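# Move the scanner reel onto the left reel stack

## Task

Take the thin plastic reel lying on the scanner glass and set it down flat on top of the stack of reels beside the glass, on the robot's left side, keeping the same face up as before. Grip it gently, closing the fingers only as far as needed to hold it, since squeezing hard can crack it.

## Robot and tools

Robot: two arms, left_arm and right_arm. left_arm wears a left hand and right_arm a right hand (mirror images), each with five fingers. A camera stand sits behind the arms.

Scene frame: origin at table-top height, halfway between the nominal arm bases; +x out over the table, +y toward left_arm, +z up. Image sides do not match arm names. Calibrated bases: left_arm (+0.029, +0.271, +0.037) m, quat_wxyz (+1.000, 0, 0, -0.002); right_arm (+0.044, -0.306, +0.045) m, quat_wxyz (+1.000, 0, 0, +0.017). Reported end_effector_position (m) and end_effector_quat_wxyz are scene-frame and can be off by a few cm.

Hand point: a point fixed to the palm, 0.05 m in front of it and 0.15 m out from the wrist face. Its +z runs along straight fingers, +y points out of the palm, +x crosses the palm away from the thumb on the right hand and toward the thumb on the left hand. Straight fingers end 0.06-0.07 m past the point along +z and lie 0.06 m behind it along -y. A wrist bracket on the little-finger side juts out and can strike things. Thumb turned fully in front of the palm lets the hand enclose objects roughly 0.035-0.065 m thick, or a handle down to 0.025 m.

Row layout (28 numbers, all in [-1, 1], always both arms): left_arm dx, dy, dz, rx, ry, rz; left hand thumb_turn, thumb_bend, index, middle, ring, little, force_limit, speed; then the same 14 for right_arm. Pose numbers are offsets, not poses: measured from that arm's Hand target as it stood when the action or move began, along that Hand target's own axes. 1.0 = 0.6 m or 180 degrees; rx, ry, rz form one rotation vector. Every row within one action counts from that same start, and repeated offsets keep adding. Six zeros re-requests the current Hand target. Finger numbers are absolute targets: -1 open/straight, +1 closed (thumb_turn +1 = opposite the fingers). force_limit maps -1..+1 to about 0..10 N at the fingertip (0..15 N for the two thumb motors). speed ramps from near zero at -1 to full at +0.48 and above. Hand numbers never mean 'unchanged': to keep a hand as is, resend the eight numbers last sent to it; if none were sent yet, send hand_measured plus hand_force_limit and hand_speed.

Tools:
- execute_actions(actions, cameras): actions is a list of actions; each action is up to 15 rows of 28 numbers, one row per 1/30 s step, the last row held to fill 15 steps. Images come only when actions is empty or cameras names them.
- move(target, speed, blend, blocking, cameras): target is one 28-number row or up to 15 rows; every row is an offset from the same starting Hand targets, not from the previous row. Straight-line paths, all ending together, minimum 0.5 s, cut off at 10 s. speed in m/s, 0.002 to 4.3 (default 0.25), turning limited to twice that in rad/s; one number or one per target. blend in m rounds corners (0 = stop at each). blocking=false returns early while the move continues. Result adds a 'move:' line: done, off_target, moving, held, fault, plus limits (paced = pose clipped, held = steps withheld). Paths ignore obstacles and the other arm; avoid passing near an arm's own base.
- wait(seconds 0-10, cameras): lets time run holding commands.
- stop(cameras): brakes a running move.
- zoom_image(camera, region [x0,y0,x1,y1] pixels, max 504x504): closer look at the latest image of cam_head_left, cam_head_right, cam_high, cam_left_wrist or cam_right_wrist (all 672x504).
- show_instructions(): shows reference pages.
- finished_scene(scene): ends the scene; irreversible. Call it only once the reel rests on the stack without being held.

Results: Hand target is the last commanded pose after clipping (orientation clipped to within 40 degrees of measured each step); the hand often rests 1-3 cm (sometimes 5 cm) short, usually low, and this is not contact. Resending or adding the missing offset closes it. hand_measured, hand_stopped_by (moving, target, force, stalled, fault) and hand_load_n (N, positive = pushed open) follow the motor order above. A lost grip appears as hand_load_n dropping near 0. Joint torques are raw and noisy; joint velocities may read 'within noise'.

Gripping the reel: close slowly (speed -0.94 or below) with low force_limit, or just close enough to contain it. A motor starts only when its target changes by 0.002 or more; to squeeze more, raise force_limit and send a target past hand_measured; to loosen, send one more open than hand_measured.

Avoid: dropping the reel or releasing it while moving, fast contacts, pressing far past a contact (end a push by commanding back past the hand point), the hands touching or gripping each other, anything leaving the table, and long stretched or stalled holds that overheat motors (MOTOR HOT warns; 100 °C drops the arm). Loose objects may get nudged occasionally; recheck with cameras.

Each tool is called after "Emit:" by a JSON object that holds its "fn" and its "kwargs", one argument or row to a line.

Reference images:

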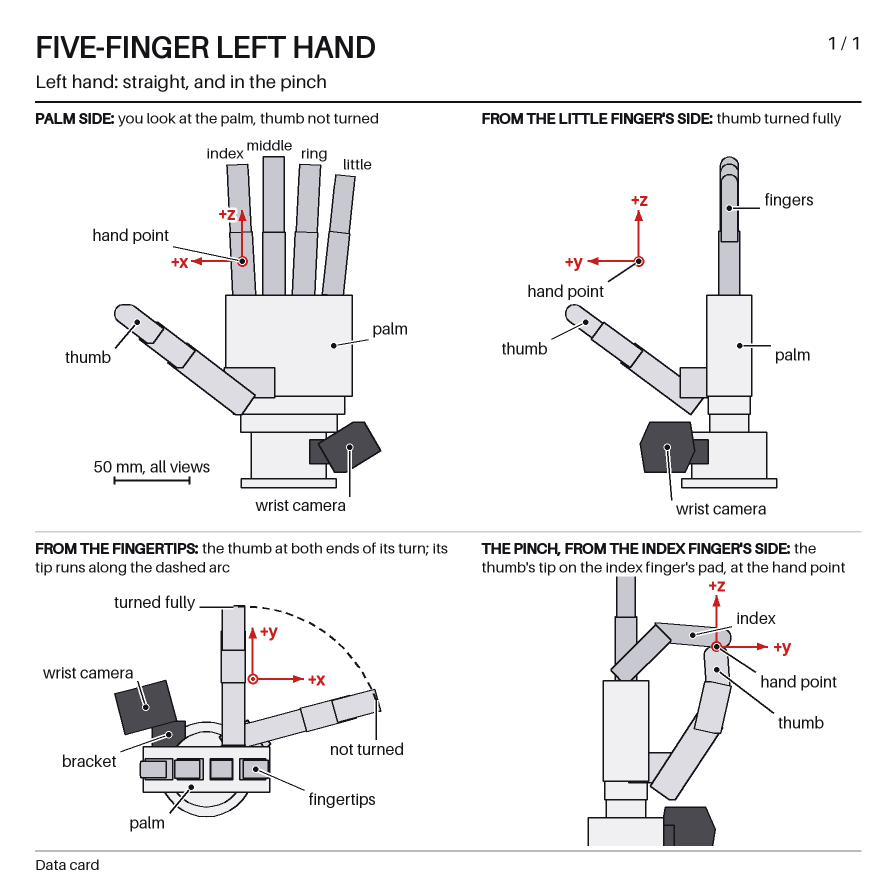

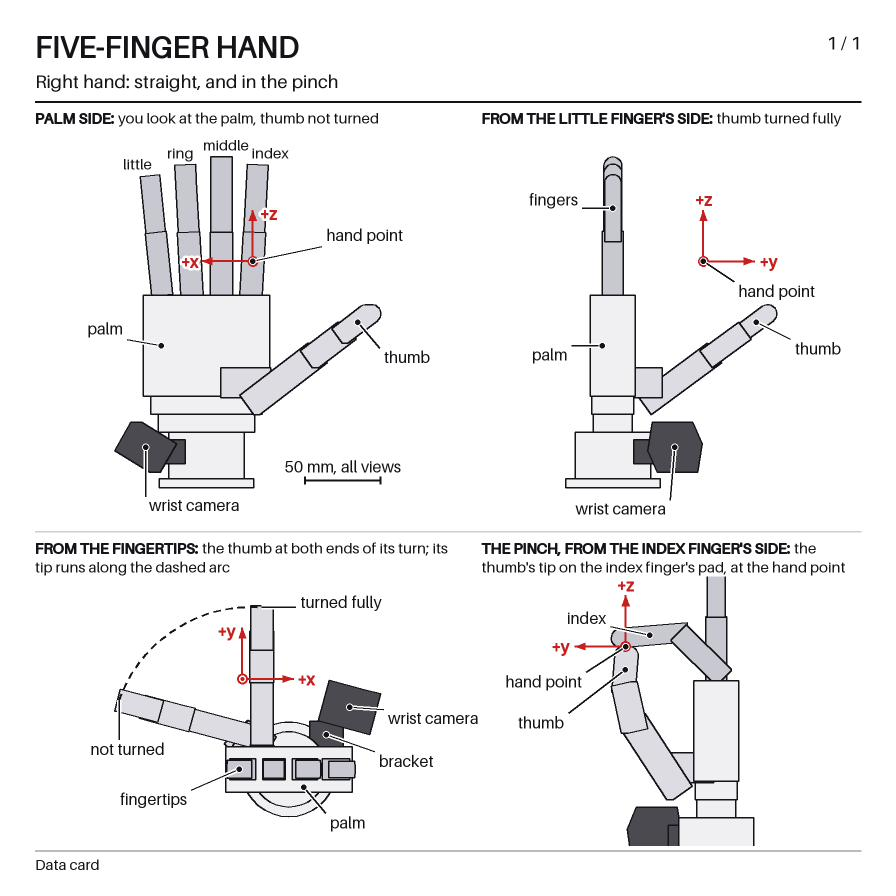

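## Session

Emit:
{"fn": "execute_actions", "kwargs": {
  "actions": []
}}

Scene clock: 0.00 s.
left_arm: end_effector_position=(+0.6307, +0.3330, +0.1273) hand_measured=(-1.000, -1.000, -1.000, -1.000, -1.000, -1.000) hand_load_n=(+0.0, +0.0, +0.0, +0.0, +0.0, +0.0) hand_stopped_by=(target, target, target, target, target, target) hand_force_limit=0.00 hand_speed=-0.80 end_effector_quat_wxyz=(+0.174, -0.022, +0.979, -0.108) | right_arm: end_effector_position=(+0.4278, +0.0940, +0.2299) hand_measured=(-1.000, -1.000, -1.000, -1.000, -1.000, -1.000) hand_load_n=(+0.0, +0.0, +0.0, +0.0, +0.0, +0.0) hand_stopped_by=(target, target, target, target, target, target) hand_force_limit=0.00 hand_speed=-0.80 end_effector_quat_wxyz=(-0.198, +0.820, +0.523, +0.126)
Joint positions: left_arm=[0.085 1.813 1.492 -0.906 0.233 1.568] | right_arm=[0.778 1.579 1.428 -1.065 -0.319 -1.838]
Joint velocities: within noise
Joint torques (N m): no reading
Heat: left arm: hottest elbow 23 °C; right arm: hottest wrist roll 25 °C.
Hand target: left_arm +0.6415, +0.3339, +0.1430; +0.191, -0.019, +0.975, -0.107 | right_arm +0.4333, +0.0999, +0.2421; -0.201, +0.816, +0.524, +0.139

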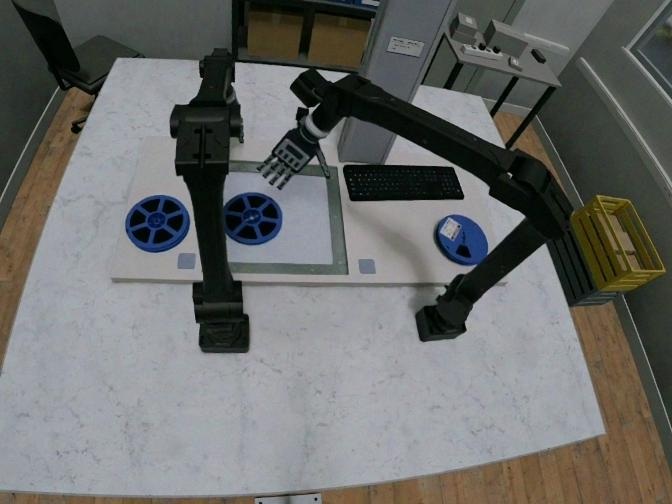

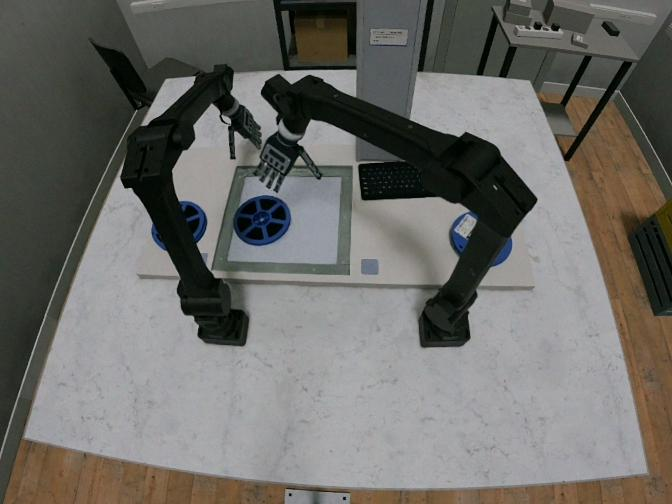

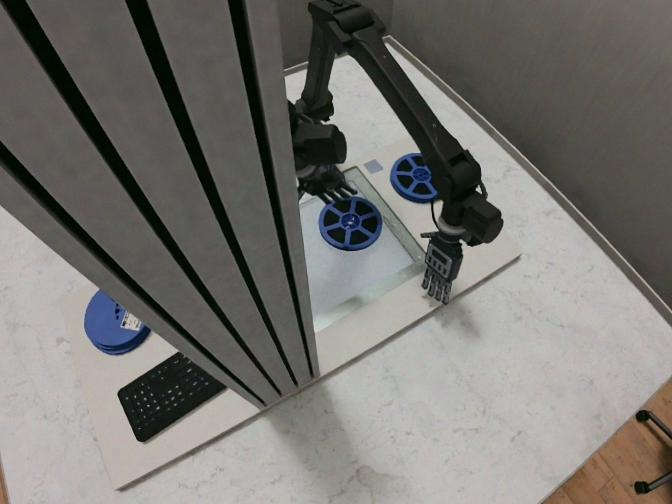

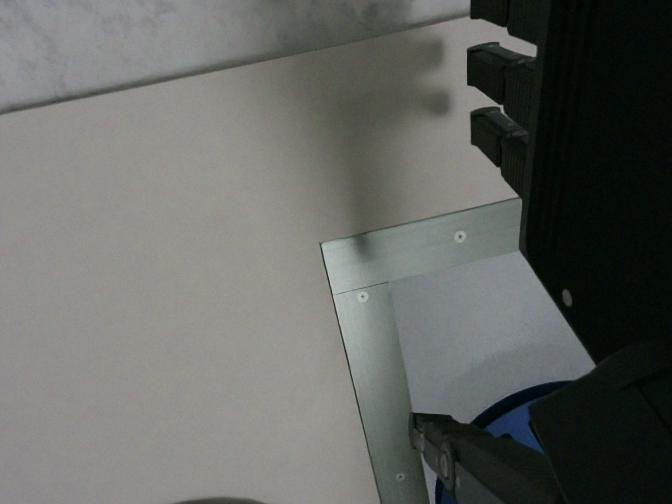

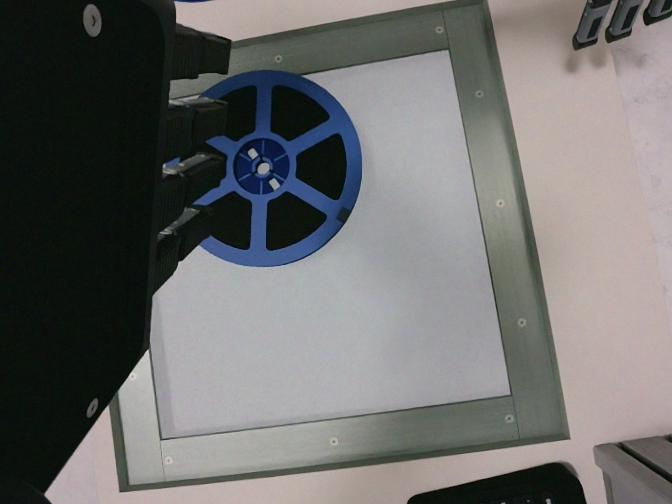

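Emit:
{"fn": "zoom_image", "kwargs": {
  "camera": "cam_head_left",
  "region": [100, 140, 360, 300]
}}

Emit:
{"fn": "zoom_image", "kwargs": {
  "camera": "cam_high",
  "region": [290, 100, 520, 290]
}}

Emit:
{"fn": "zoom_image", "kwargs": {
  "camera": "cam_right_wrist",
  "region": [140, 40, 400, 300]
}}

Emit:
{"fn": "zoom_image", "kwargs": {
  "camera": "cam_head_right",
  "region": [120, 140, 360, 300]
}}

Scaled by 1.938 from the camera's 672x504 image, which has a finer 960x720 frame.

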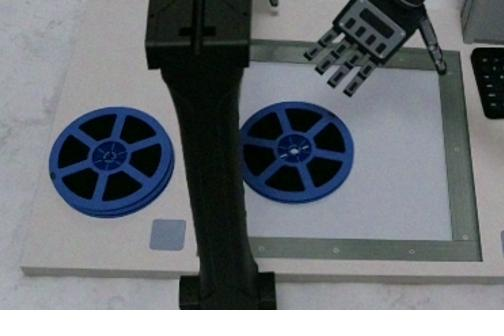

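Scaled by 2.191 from the camera's 672x504 image, which has a finer 960x720 frame.

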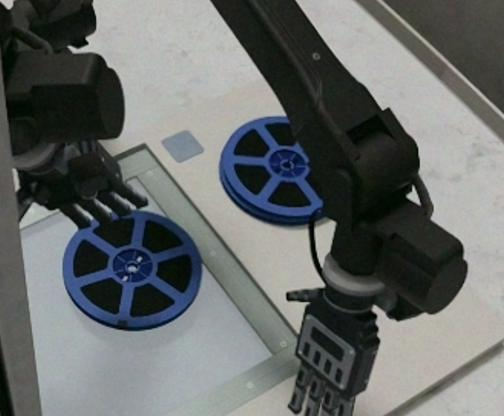

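Scaled by 1.938 from the camera's 672x504 image, which has a finer 960x720 frame.

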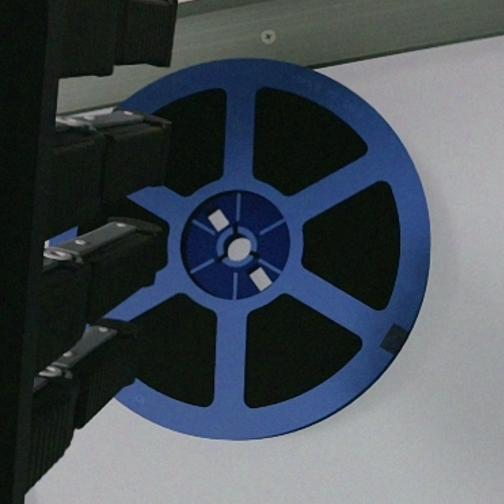

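Scaled by 2.100 from the camera's 672x504 image, which has a finer 960x720 frame.

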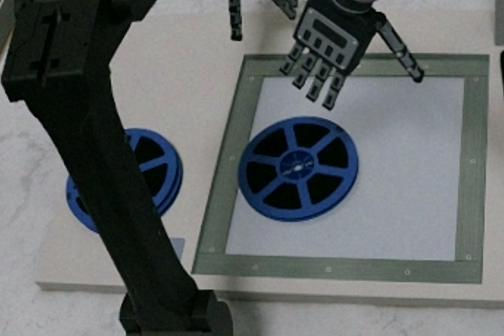

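Emit:
{"fn": "move", "kwargs": {
  "target": [
    [0.037,0.016,-0.35,0,0,0,-1,-1,-1,-1,-1,-1,0,-0.8,-0.0197,0.0233,-0.1242,-0.1467,-0.0836,0.4099,-1,-1,-1,-1,-1,-1,0,-0.8],
    [0.218,0.0387,-0.4423,-0.142,0.0537,-0.4245,-1,-1,-1,-1,-1,-1,0,-0.8,0.0203,0.0049,-0.1005,-0.2189,0.0601,0.8934,-1,-1,-1,-1,-1,-1,0,-0.8],
    [0.3717,-0.1035,-0.3055,0.146,0.1304,0.8547,-1,-1,-1,-1,-1,-1,0,-0.8,0.0511,-0.0151,0.0325,0.1488,-0.138,-0.7557,-1,-1,-1,-1,-1,-1,0,-0.8]
  ],
  "speed": 0.35,
  "blend": 0.03,
  "cameras": ["all"]
}}

Scene clock: 12.80 s.
left_arm: end_effector_position=(+0.3642, +0.2962, +0.2385) hand_measured=(-1.000, -1.000, -1.000, -1.000, -1.000, -1.000) hand_load_n=(+0.0, +0.0, +0.0, +0.0, +0.0, +0.0) hand_stopped_by=(target, target, target, target, target, target) hand_force_limit=0.00 hand_speed=-0.80 end_effector_quat_wxyz=(+0.002, +0.976, +0.218, -0.009) | right_arm: end_effector_position=(+0.4388, +0.1334, +0.2303) hand_measured=(-1.000, -1.000, -1.000, -1.000, -1.000, -1.000) hand_load_n=(-0.5, +0.0, +0.0, +0.0, +0.0, +0.0) hand_stopped_by=(target, target, target, target, target, target) hand_force_limit=0.00 hand_speed=-0.80 end_effector_quat_wxyz=(-0.012, -0.216, +0.976, -0.006)
Joint positions: left_arm=[0.241 1.109 1.03 -1.511 0.004 -1.774] | right_arm=[0.726 1.781 1.696 -1.513 -0.003 1.895]
Joint torques (N m): left_arm=[0.26 -5.95 6.72 0.64 -0.05 -0.17] | right_arm=[0.21 -14.62 8.58 0.88 0.21 0.12]
Heat: left arm: hottest elbow 24 °C; right arm: hottest elbow 25 °C.
Hand target: left_arm +0.3657, +0.2925, +0.2398; +0.000, +0.976, +0.216, +0.000 | right_arm +0.4381, +0.1369, +0.2400; +0.000, -0.216, +0.976, +0.000
Off the commanded pose: left_arm 0.004 m, 1 deg | right_arm 0.010 m, 2 deg.
move: done

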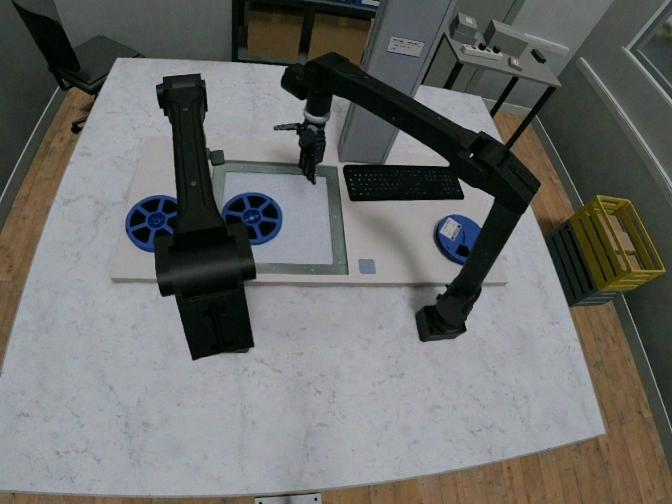

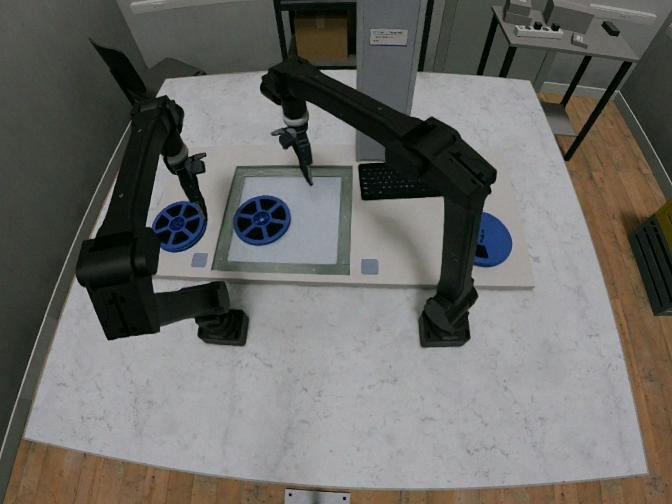

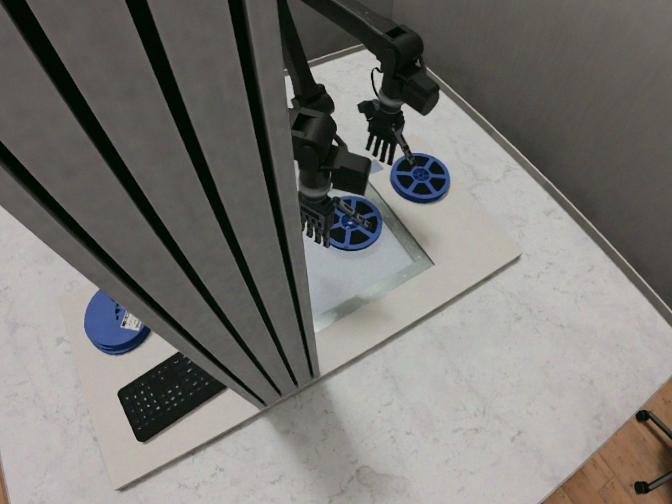

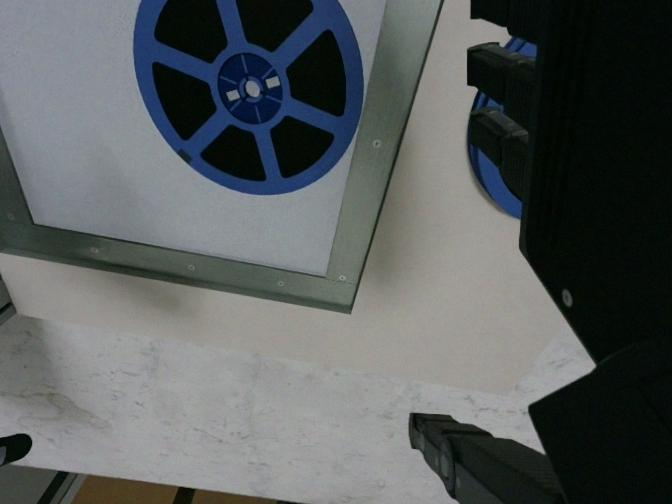

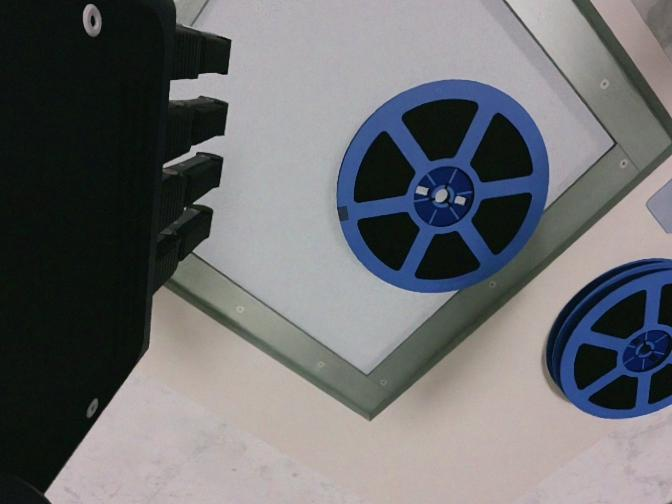

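Emit:
{"fn": "zoom_image", "kwargs": {
  "camera": "cam_right_wrist",
  "region": [320, 60, 672, 440]
}}

Emit:
{"fn": "zoom_image", "kwargs": {
  "camera": "cam_left_wrist",
  "region": [100, 0, 440, 320]
}}

Emit:
{"fn": "zoom_image", "kwargs": {
  "camera": "cam_high",
  "region": [290, 100, 470, 270]
}}

Scaled by 1.326 from the camera's 672x504 image, which has a finer 960x720 frame.

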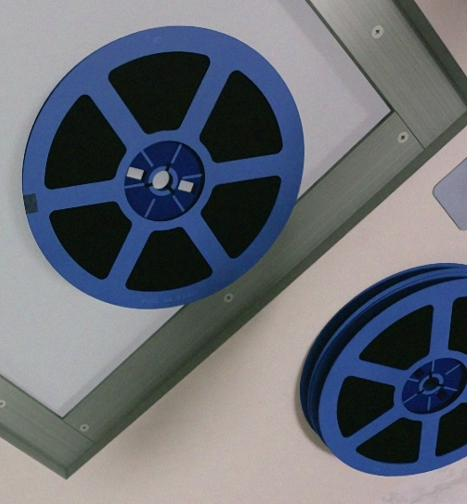

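Scaled by 1.482 from the camera's 672x504 image, which has a finer 960x720 frame.

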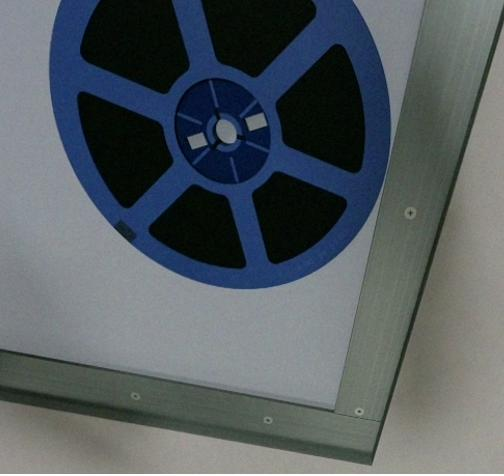

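Scaled by 2.800 from the camera's 672x504 image, which has a finer 960x720 frame.

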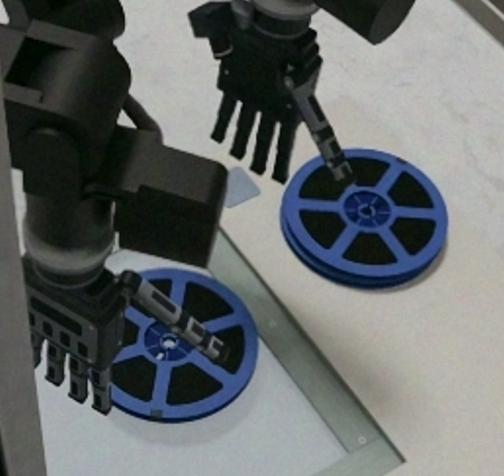

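Emit:
{"fn": "move", "kwargs": {
  "target": [0.016,-0.0023,0.1583,-0.0833,0,0,-1,-1,-1,-1,-1,-1,0,-0.8,-0.0162,0.0052,0.1583,-0.0833,0,0,-1,-1,-1,-1,-1,-1,0,-0.8],
  "speed": 0.12,
  "cameras": ["all"]
}}

Scene clock: 15.90 s.
left_arm: end_effector_position=(+0.3732, +0.2937, +0.1477) hand_measured=(-1.000, -1.000, -1.000, -1.000, -1.000, -1.000) hand_load_n=(+0.0, -0.5, +0.0, +0.0, +0.0, +0.0) hand_stopped_by=(target, target, target, target, target, target) hand_force_limit=0.00 hand_speed=-0.80 end_effector_quat_wxyz=(+0.126, +0.969, +0.213, +0.025) | right_arm: end_effector_position=(+0.4406, +0.1436, +0.1458) hand_measured=(-1.000, -1.000, -1.000, -1.000, -1.000, -1.000) hand_load_n=(+0.0, +0.0, +0.0, +0.0, +0.0, +0.0) hand_stopped_by=(target, target, target, target, target, target) hand_force_limit=0.00 hand_speed=-0.80 end_effector_quat_wxyz=(-0.032, -0.213, +0.969, +0.124)
Joint positions: left_arm=[0.384 1.181 0.778 -1.159 0.257 -1.625] | right_arm=[0.654 1.804 1.441 -1.152 -0.25 1.833]
Joint torques (N m): left_arm=[2.84 -4.72 6.26 0.69 0.41 0.08] | right_arm=[-0.79 -13.1 8.4 1.07 -0.24 -0.06]
Heat: left arm: hottest elbow 24 °C; right arm: hottest elbow 25 °C.
Hand target: left_arm +0.3737, +0.2979, +0.1447; +0.127, +0.968, +0.215, +0.028 | right_arm +0.4457, +0.1438, +0.1449; -0.028, -0.214, +0.968, +0.127
Off the commanded pose: left_arm 0.005 m, 0 deg | right_arm 0.005 m, 1 deg.
move: done

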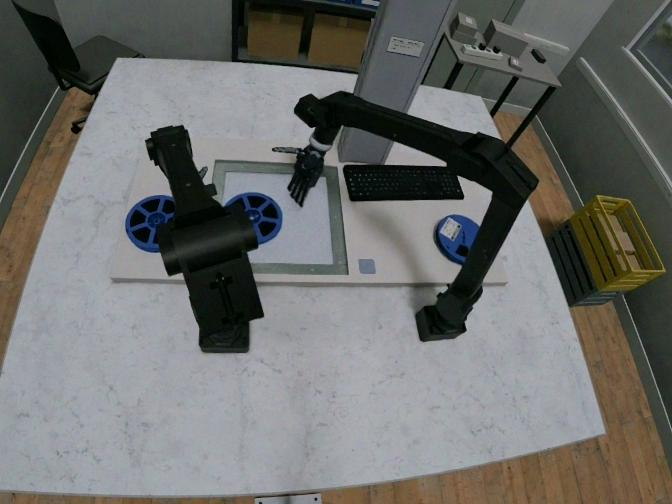

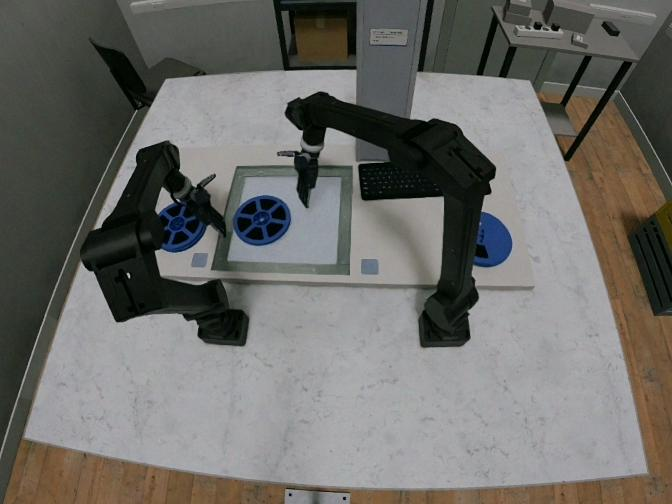

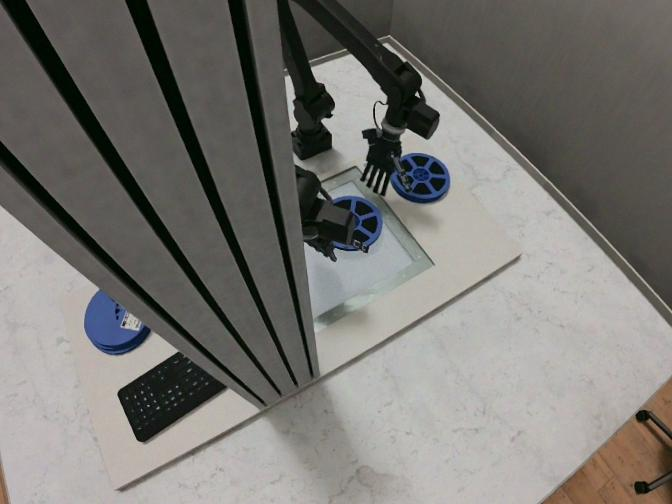

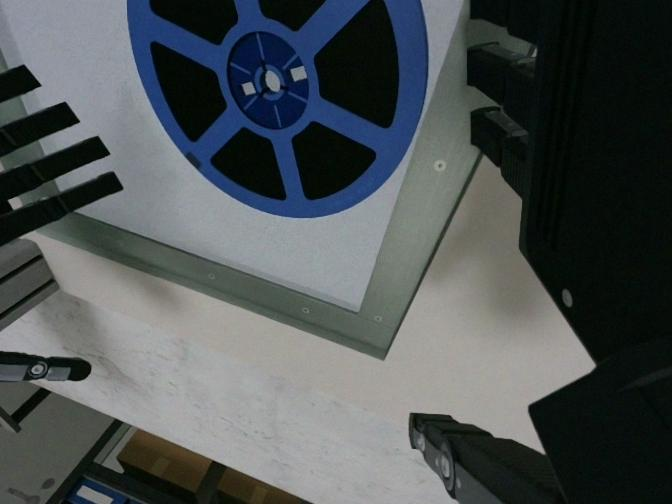

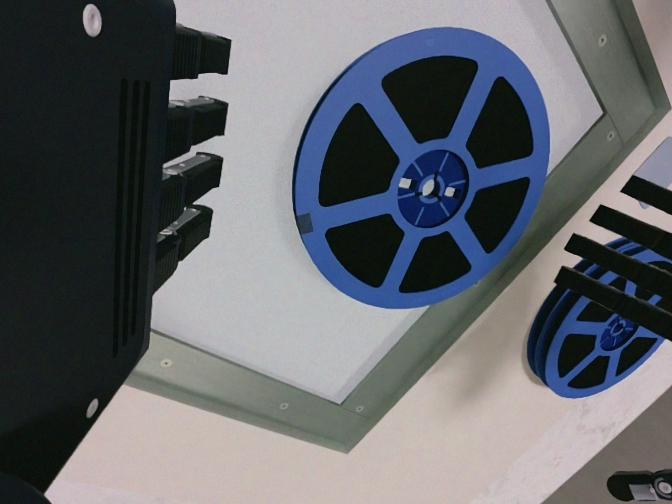

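Emit:
{"fn": "zoom_image", "kwargs": {
  "camera": "cam_right_wrist",
  "region": [270, 20, 430, 140]
}}

Emit:
{"fn": "zoom_image", "kwargs": {
  "camera": "cam_right_wrist",
  "region": [510, 220, 672, 420]
}}

Emit:
{"fn": "zoom_image", "kwargs": {
  "camera": "cam_left_wrist",
  "region": [120, 60, 460, 230]
}}

Scaled by 3.150 from the camera's 672x504 image, which has a finer 960x720 frame.

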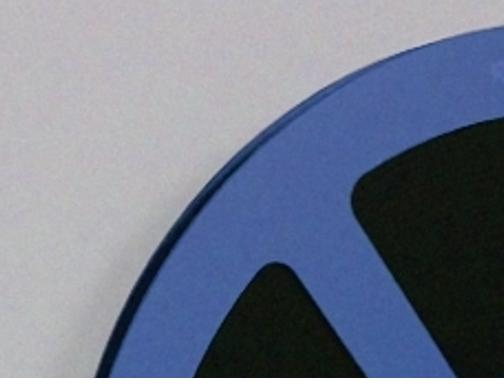

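Scaled by 2.520 from the camera's 672x504 image, which has a finer 960x720 frame.

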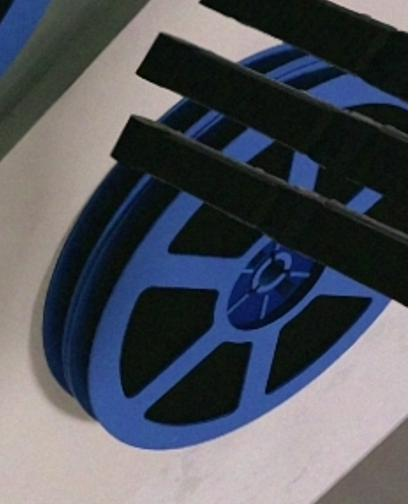

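Scaled by 1.482 from the camera's 672x504 image, which has a finer 960x720 frame.

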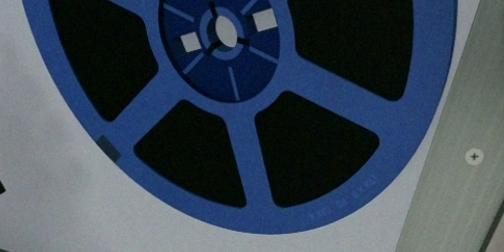

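Emit:
{"fn": "move", "kwargs": {
  "target": [0,-0.0115,0.0436,0,0,0,-1,-1,-1,-1,-1,-1,0,-0.8,0,-0.0102,0.0388,0,0,0,-1,-1,-1,-1,-1,-1,0,-0.8],
  "speed": 0.06,
  "cameras": ["cam_left_wrist","cam_right_wrist"]
}}

Scene clock: 18.00 s.
left_arm: end_effector_position=(+0.3737, +0.2939, +0.1211) hand_measured=(-1.000, -1.000, -1.000, -1.000, -1.000, -1.000) hand_load_n=(+0.0, +0.0, +0.5, +0.0, +0.0, +0.0) hand_stopped_by=(target, target, target, target, target, target) hand_force_limit=0.00 hand_speed=-0.80 end_effector_quat_wxyz=(+0.126, +0.969, +0.213, +0.026) | right_arm: end_effector_position=(+0.4412, +0.1442, +0.1241) hand_measured=(-1.000, -1.000, -1.000, -1.000, -1.000, -1.000) hand_load_n=(+0.0, +0.0, +0.0, +0.0, +0.0, +0.0) hand_stopped_by=(target, target, target, target, target, target) hand_force_limit=0.00 hand_speed=-0.80 end_effector_quat_wxyz=(-0.030, -0.213, +0.969, +0.125)
Joint positions: left_arm=[0.384 1.219 0.73 -1.072 0.257 -1.625] | right_arm=[0.654 1.825 1.409 -1.094 -0.25 1.832]
Joint torques (N m): left_arm=[2.84 -4.89 5.97 0.66 0.41 0.06] | right_arm=[-0.73 -12.86 8.12 1.09 -0.24 -0.04]
Heat: left arm: hottest elbow 24 °C; right arm: hottest elbow 25 °C.
Hand target: left_arm +0.3738, +0.2978, +0.1177; +0.127, +0.968, +0.215, +0.028 | right_arm +0.4457, +0.1439, +0.1211; -0.028, -0.214, +0.968, +0.127
Off the commanded pose: left_arm 0.005 m, 0 deg | right_arm 0.005 m, 0 deg.
move: done
Images, in order (width x height): cam_left_wrist 672x504, cam_right_wrist 672x504.

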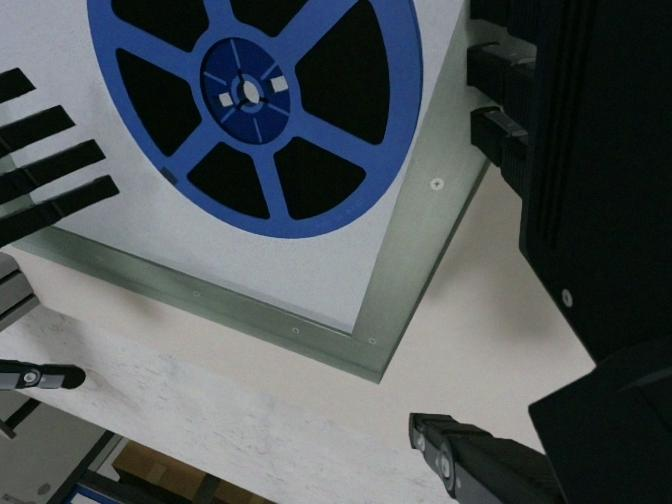

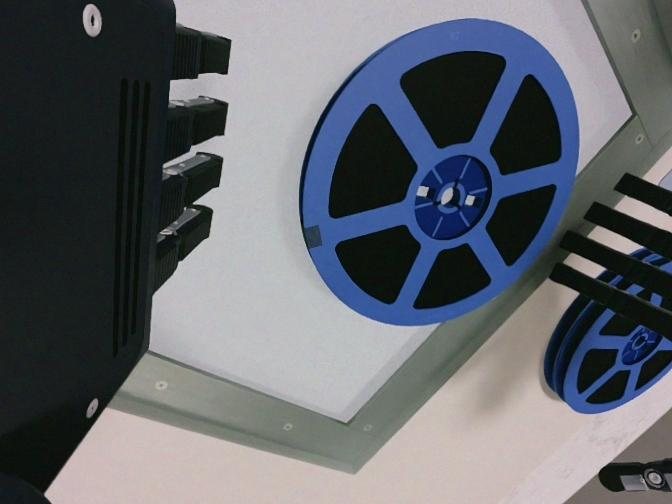

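Emit:
{"fn": "move", "kwargs": {
  "target": [0,-0.0021,0.0081,0,0,0,-1,-1,-1,-1,-1,-1,0,-0.8,0,-0.0030,0.0113,0,0,0,-1,-1,-1,-1,-1,-1,0,-0.8],
  "speed": 0.04,
  "cameras": ["cam_left_wrist","cam_right_wrist"]
}}

Scene clock: 19.17 s.
left_arm: end_effector_position=(+0.3741, +0.2940, +0.1177) hand_measured=(-1.000, -1.000, -1.000, -1.000, -1.000, -1.000) hand_load_n=(+0.0, +0.0, +0.0, +0.0, +0.0, +0.0) hand_stopped_by=(target, target, target, target, target, target) hand_force_limit=0.00 hand_speed=-0.80 end_effector_quat_wxyz=(+0.126, +0.969, +0.213, +0.027) | right_arm: end_effector_position=(+0.4418, +0.1447, +0.1204) hand_measured=(-1.000, -1.000, -1.000, -1.000, -1.000, -1.000) hand_load_n=(+0.0, +0.0, +0.0, +0.0, +0.0, +0.0) hand_stopped_by=(target, target, target, target, target, target) hand_force_limit=0.00 hand_speed=-0.80 end_effector_quat_wxyz=(-0.028, -0.214, +0.968, +0.126)
Joint positions: left_arm=[0.384 1.224 0.724 -1.058 0.258 -1.625] | right_arm=[0.654 1.829 1.402 -1.079 -0.251 1.832]
Joint torques (N m): left_arm=[2.73 -4.78 5.79 0.8 0.4 0.05] | right_arm=[-0.73 -12.57 7.9 1.16 -0.21 -0.05]
Heat: left arm: hottest elbow 24 °C; right arm: hottest elbow 25 °C.
Hand target: left_arm +0.3739, +0.2978, +0.1127; +0.127, +0.968, +0.215, +0.029 | right_arm +0.4456, +0.1440, +0.1139; -0.028, -0.214, +0.968, +0.127
Off the commanded pose: left_arm 0.006 m, 0 deg | right_arm 0.008 m, 0 deg.
move: done
Images, in order (width x height): cam_left_wrist 672x504, cam_right_wrist 672x504.

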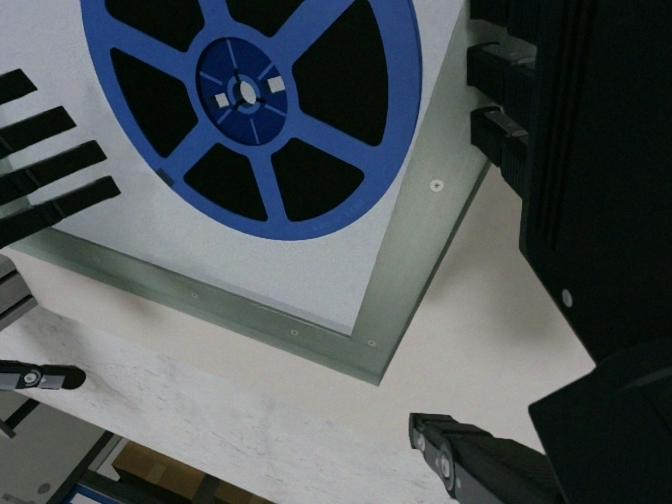

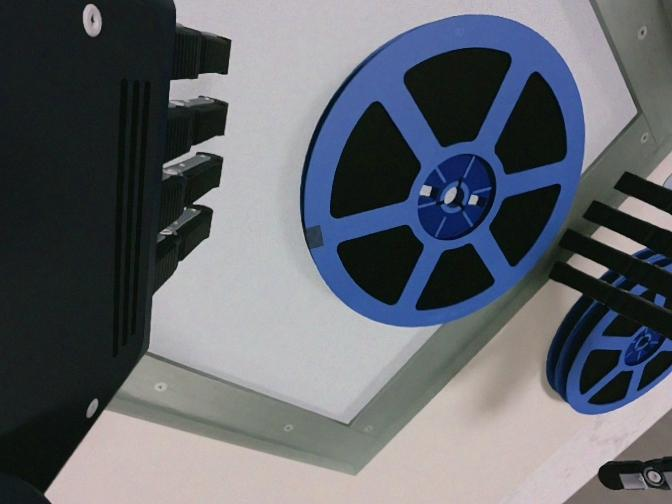

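Emit:
{"fn": "move", "kwargs": {
  "target": [0,-0.0021,0.0081,0,0,0,-1,-1,-1,-1,-1,-1,0,-0.8,0,-0.0021,0.0081,0,0,0,-1,-1,-1,-1,-1,-1,0,-0.8],
  "speed": 0.04,
  "cameras": ["all"]
}}

Scene clock: 20.03 s.
left_arm: end_effector_position=(+0.3739, +0.2933, +0.1174) hand_measured=(-1.000, -1.000, -1.000, -1.000, -1.000, -1.000) hand_load_n=(+0.0, -0.5, +0.0, -0.5, +0.0, +0.0) hand_stopped_by=(target, target, target, target, target, target) hand_force_limit=0.00 hand_speed=-0.80 end_effector_quat_wxyz=(+0.127, +0.968, +0.213, +0.027) | right_arm: end_effector_position=(+0.4418, +0.1446, +0.1201) hand_measured=(-1.000, -1.000, -1.000, -1.000, -1.000, -1.000) hand_load_n=(+0.0, +0.0, +0.0, +0.0, +0.0, +0.0) hand_stopped_by=(target, target, target, target, target, target) hand_force_limit=0.00 hand_speed=-0.80 end_effector_quat_wxyz=(-0.028, -0.213, +0.968, +0.127)
Joint positions: left_arm=[0.384 1.224 0.722 -1.057 0.261 -1.625] | right_arm=[0.654 1.829 1.401 -1.077 -0.252 1.832]
Joint torques (N m): left_arm=[2.73 -4.07 5.27 1.29 0.27 0.05] | right_arm=[-0.67 -12.22 7.45 1.52 -0.15 -0.05]
Heat: left arm: hottest elbow 24 °C; right arm: hottest elbow 25 °C.
Hand target: left_arm +0.3738, +0.2977, +0.1076; +0.127, +0.968, +0.214, +0.028 | right_arm +0.4456, +0.1441, +0.1090; -0.028, -0.214, +0.968, +0.127
Off the commanded pose: left_arm 0.011 m, 0 deg | right_arm 0.012 m, 0 deg.
move: off_target (left_arm, right_arm)

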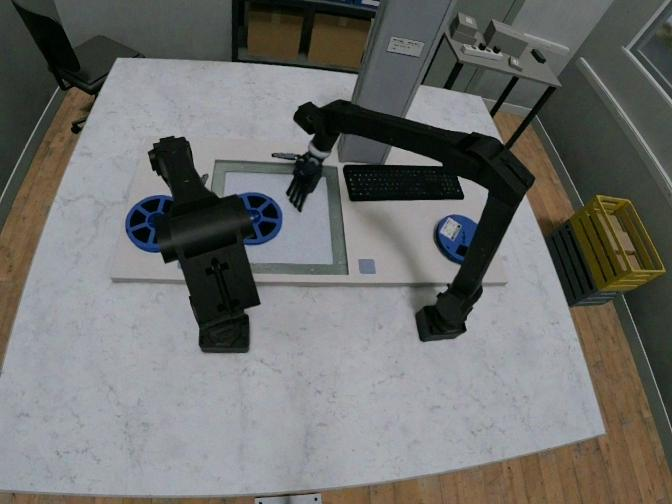

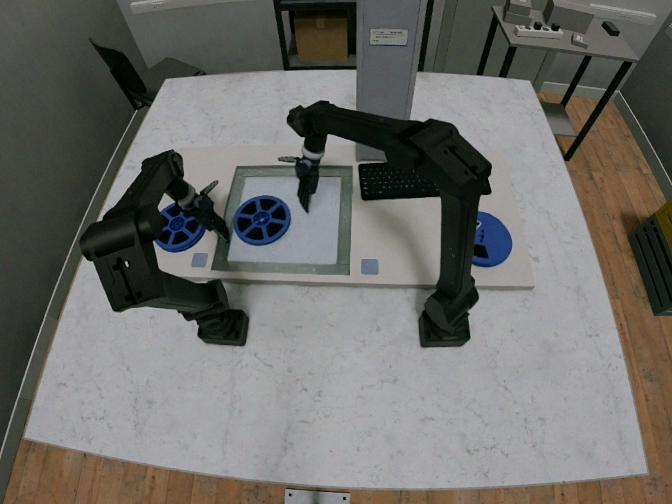

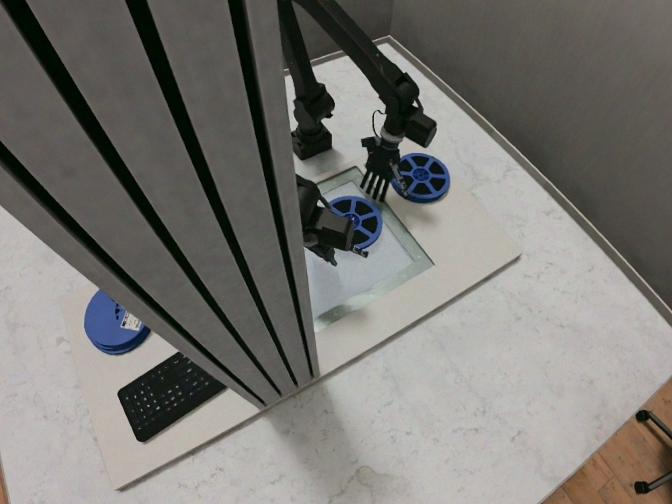

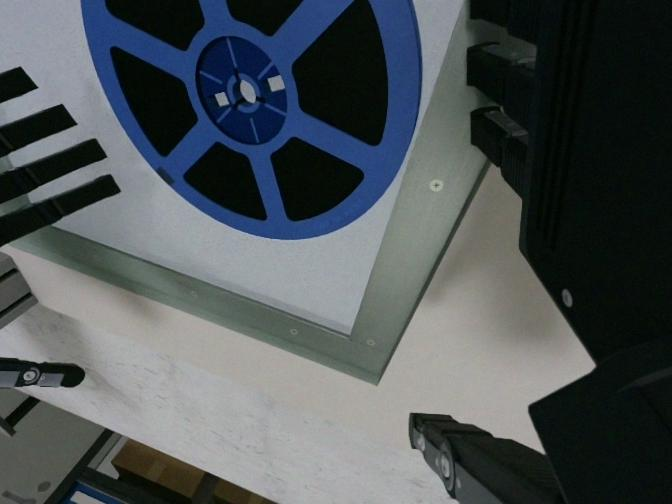

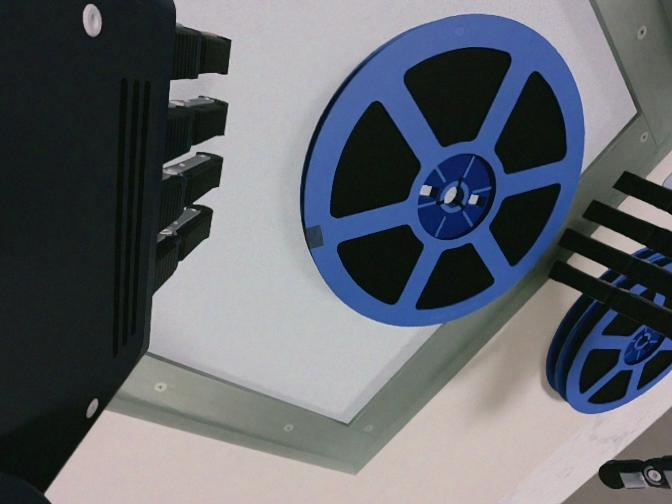

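Emit:
{"fn": "move", "kwargs": {
  "target": [0,0.021,-0.0014,0,0,0,-1,-1,-1,-1,-1,-1,0,-0.8,0,0.05,0.0062,0,0,0,-1,-1,-1,-1,-1,-1,0,-0.8],
  "speed": 0.04,
  "cameras": ["cam_left_wrist","cam_right_wrist"]
}}

Scene clock: 21.63 s.
left_arm: end_effector_position=(+0.3747, +0.2936, +0.1171) hand_measured=(-1.000, -1.000, -1.000, -1.000, -1.000, -1.000) hand_load_n=(+0.0, -0.5, +0.0, +0.5, +0.0, +0.0) hand_stopped_by=(target, target, target, target, target, target) hand_force_limit=0.00 hand_speed=-0.80 end_effector_quat_wxyz=(+0.127, +0.967, +0.221, +0.026) | right_arm: end_effector_position=(+0.4423, +0.1463, +0.1188) hand_measured=(-1.000, -1.000, -1.000, -1.000, -1.000, -1.000) hand_load_n=(+0.0, +0.0, +0.0, +0.5, +0.0, +0.0) hand_stopped_by=(target, target, target, target, target, target) hand_force_limit=0.00 hand_speed=-0.80 end_effector_quat_wxyz=(-0.028, -0.198, +0.972, +0.120)
Joint positions: left_arm=[0.382 1.224 0.722 -1.057 0.26 -1.645] | right_arm=[0.663 1.828 1.401 -1.077 -0.238 1.874]
Joint torques (N m): left_arm=[-0.56 -4.66 5.79 1.22 0.31 -0.18] | right_arm=[2.55 -11.58 9.84 1.4 -0.57 0.1]
Heat: left arm: hottest elbow 25 °C; right arm: hottest elbow 25 °C.
Hand target: left_arm +0.3789, +0.2869, +0.1117; +0.127, +0.968, +0.215, +0.028 | right_arm +0.4330, +0.1712, +0.1132; -0.028, -0.214, +0.968, +0.127
Off the commanded pose: left_arm 0.010 m, 1 deg | right_arm 0.027 m, 2 deg.
move: off_target (right_arm)
Images, in order (width x height): cam_left_wrist 672x504, cam_right_wrist 672x504.

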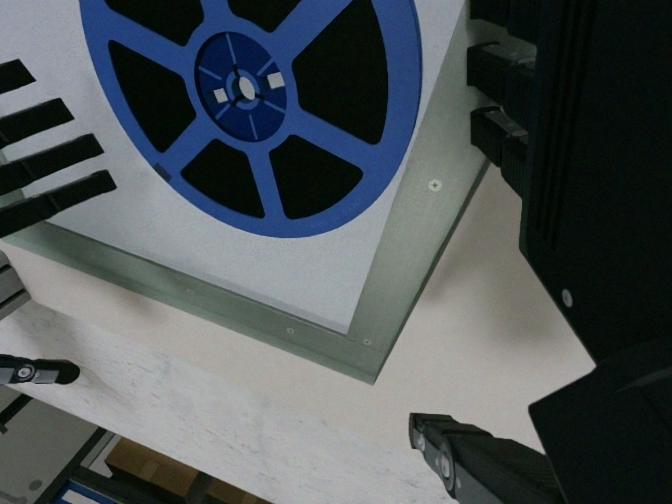

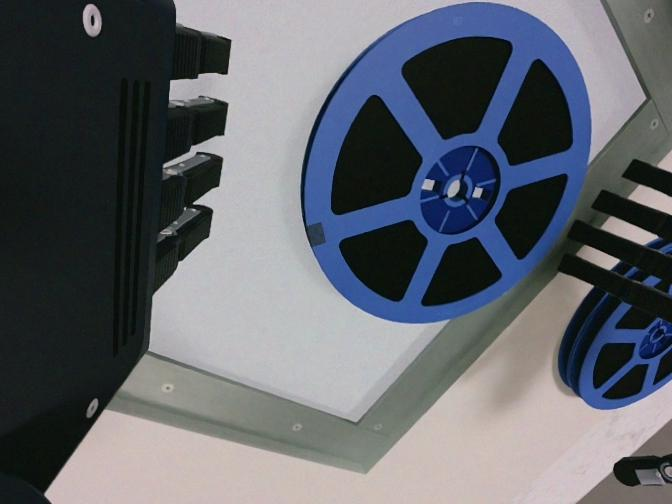

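Emit:
{"fn": "move", "kwargs": {
  "target": [
    [0,-0.0159,-0.018,0,0,0,-1,-1,-1,-1,-1,-1,0,-0.8,0,-0.0446,-0.0269,0,0,0,-1,-1,-1,-1,-1,-1,0,-0.8],
    [0,0.0025,-0.0097,0,0,0,-1,-1,-1,-1,-1,-1,0,-0.8,0,-0.0051,-0.0134,0,0,0,-1,-1,-1,-1,-1,-1,0,-0.8]
  ],
  "speed": 0.04,
  "cameras": ["cam_left_wrist","cam_right_wrist"]
}}

Scene clock: 32.60 s.
left_arm: end_effector_position=(+0.3748, +0.2935, +0.1173) hand_measured=(-1.000, -1.000, -1.000, -1.000, -1.000, -1.000) hand_load_n=(+0.0, +0.0, +0.0, +0.0, +0.0, +0.0) hand_stopped_by=(target, target, target, target, target, target) hand_force_limit=0.00 hand_speed=-0.80 end_effector_quat_wxyz=(+0.127, +0.967, +0.221, +0.026) | right_arm: end_effector_position=(+0.4316, +0.1552, +0.1202) hand_measured=(-1.000, -1.000, -1.000, -1.000, -1.000, -1.000) hand_load_n=(+0.0, +0.0, +0.0, +0.0, +0.0, +0.0) hand_stopped_by=(target, target, target, target, target, target) hand_force_limit=0.00 hand_speed=-0.80 end_effector_quat_wxyz=(-0.031, -0.212, +0.969, +0.125)
Joint positions: left_arm=[0.381 1.223 0.722 -1.057 0.259 -1.646] | right_arm=[0.681 1.828 1.401 -1.077 -0.25 1.863]
Joint torques (N m): left_arm=[-0.44 -5.25 6.54 0.55 0.33 -0.18] | right_arm=[0.5 -12.1 10.5 0.73 -0.12 0.11]
Heat: left arm: hottest elbow 25 °C; right arm: hottest elbow 25 °C.
Hand target: left_arm +0.3789, +0.2870, +0.1177; +0.127, +0.968, +0.215, +0.028 | right_arm +0.4352, +0.1665, +0.1201; -0.028, -0.214, +0.968, +0.127
Off the commanded pose: left_arm 0.008 m, 1 deg | right_arm 0.012 m, 0 deg.
move: off_target (right_arm)
Images, in order (width x height): cam_left_wrist 672x504, cam_right_wrist 672x504.

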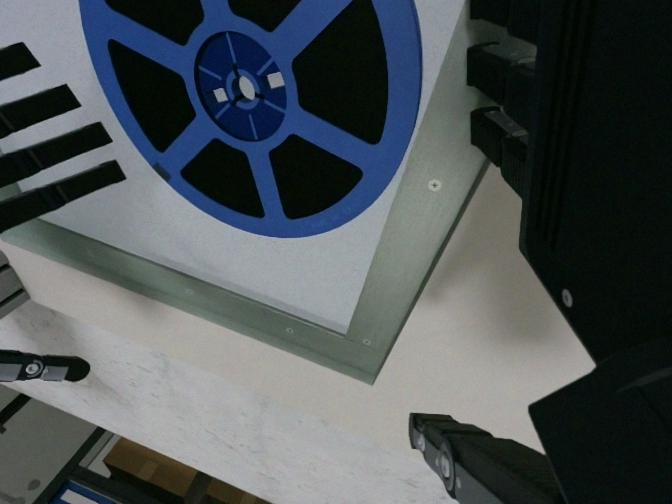

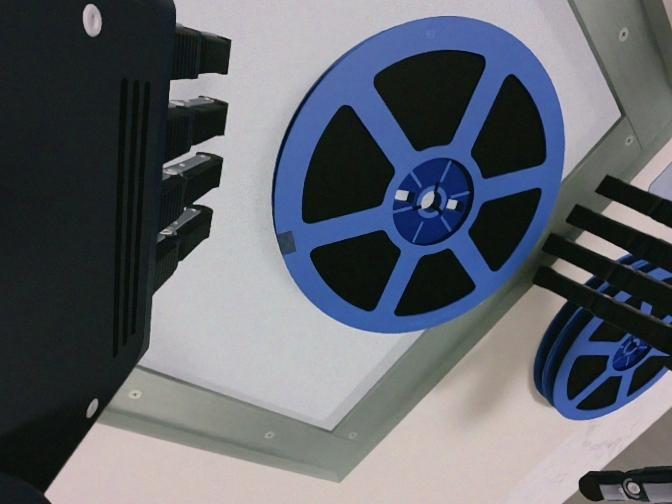

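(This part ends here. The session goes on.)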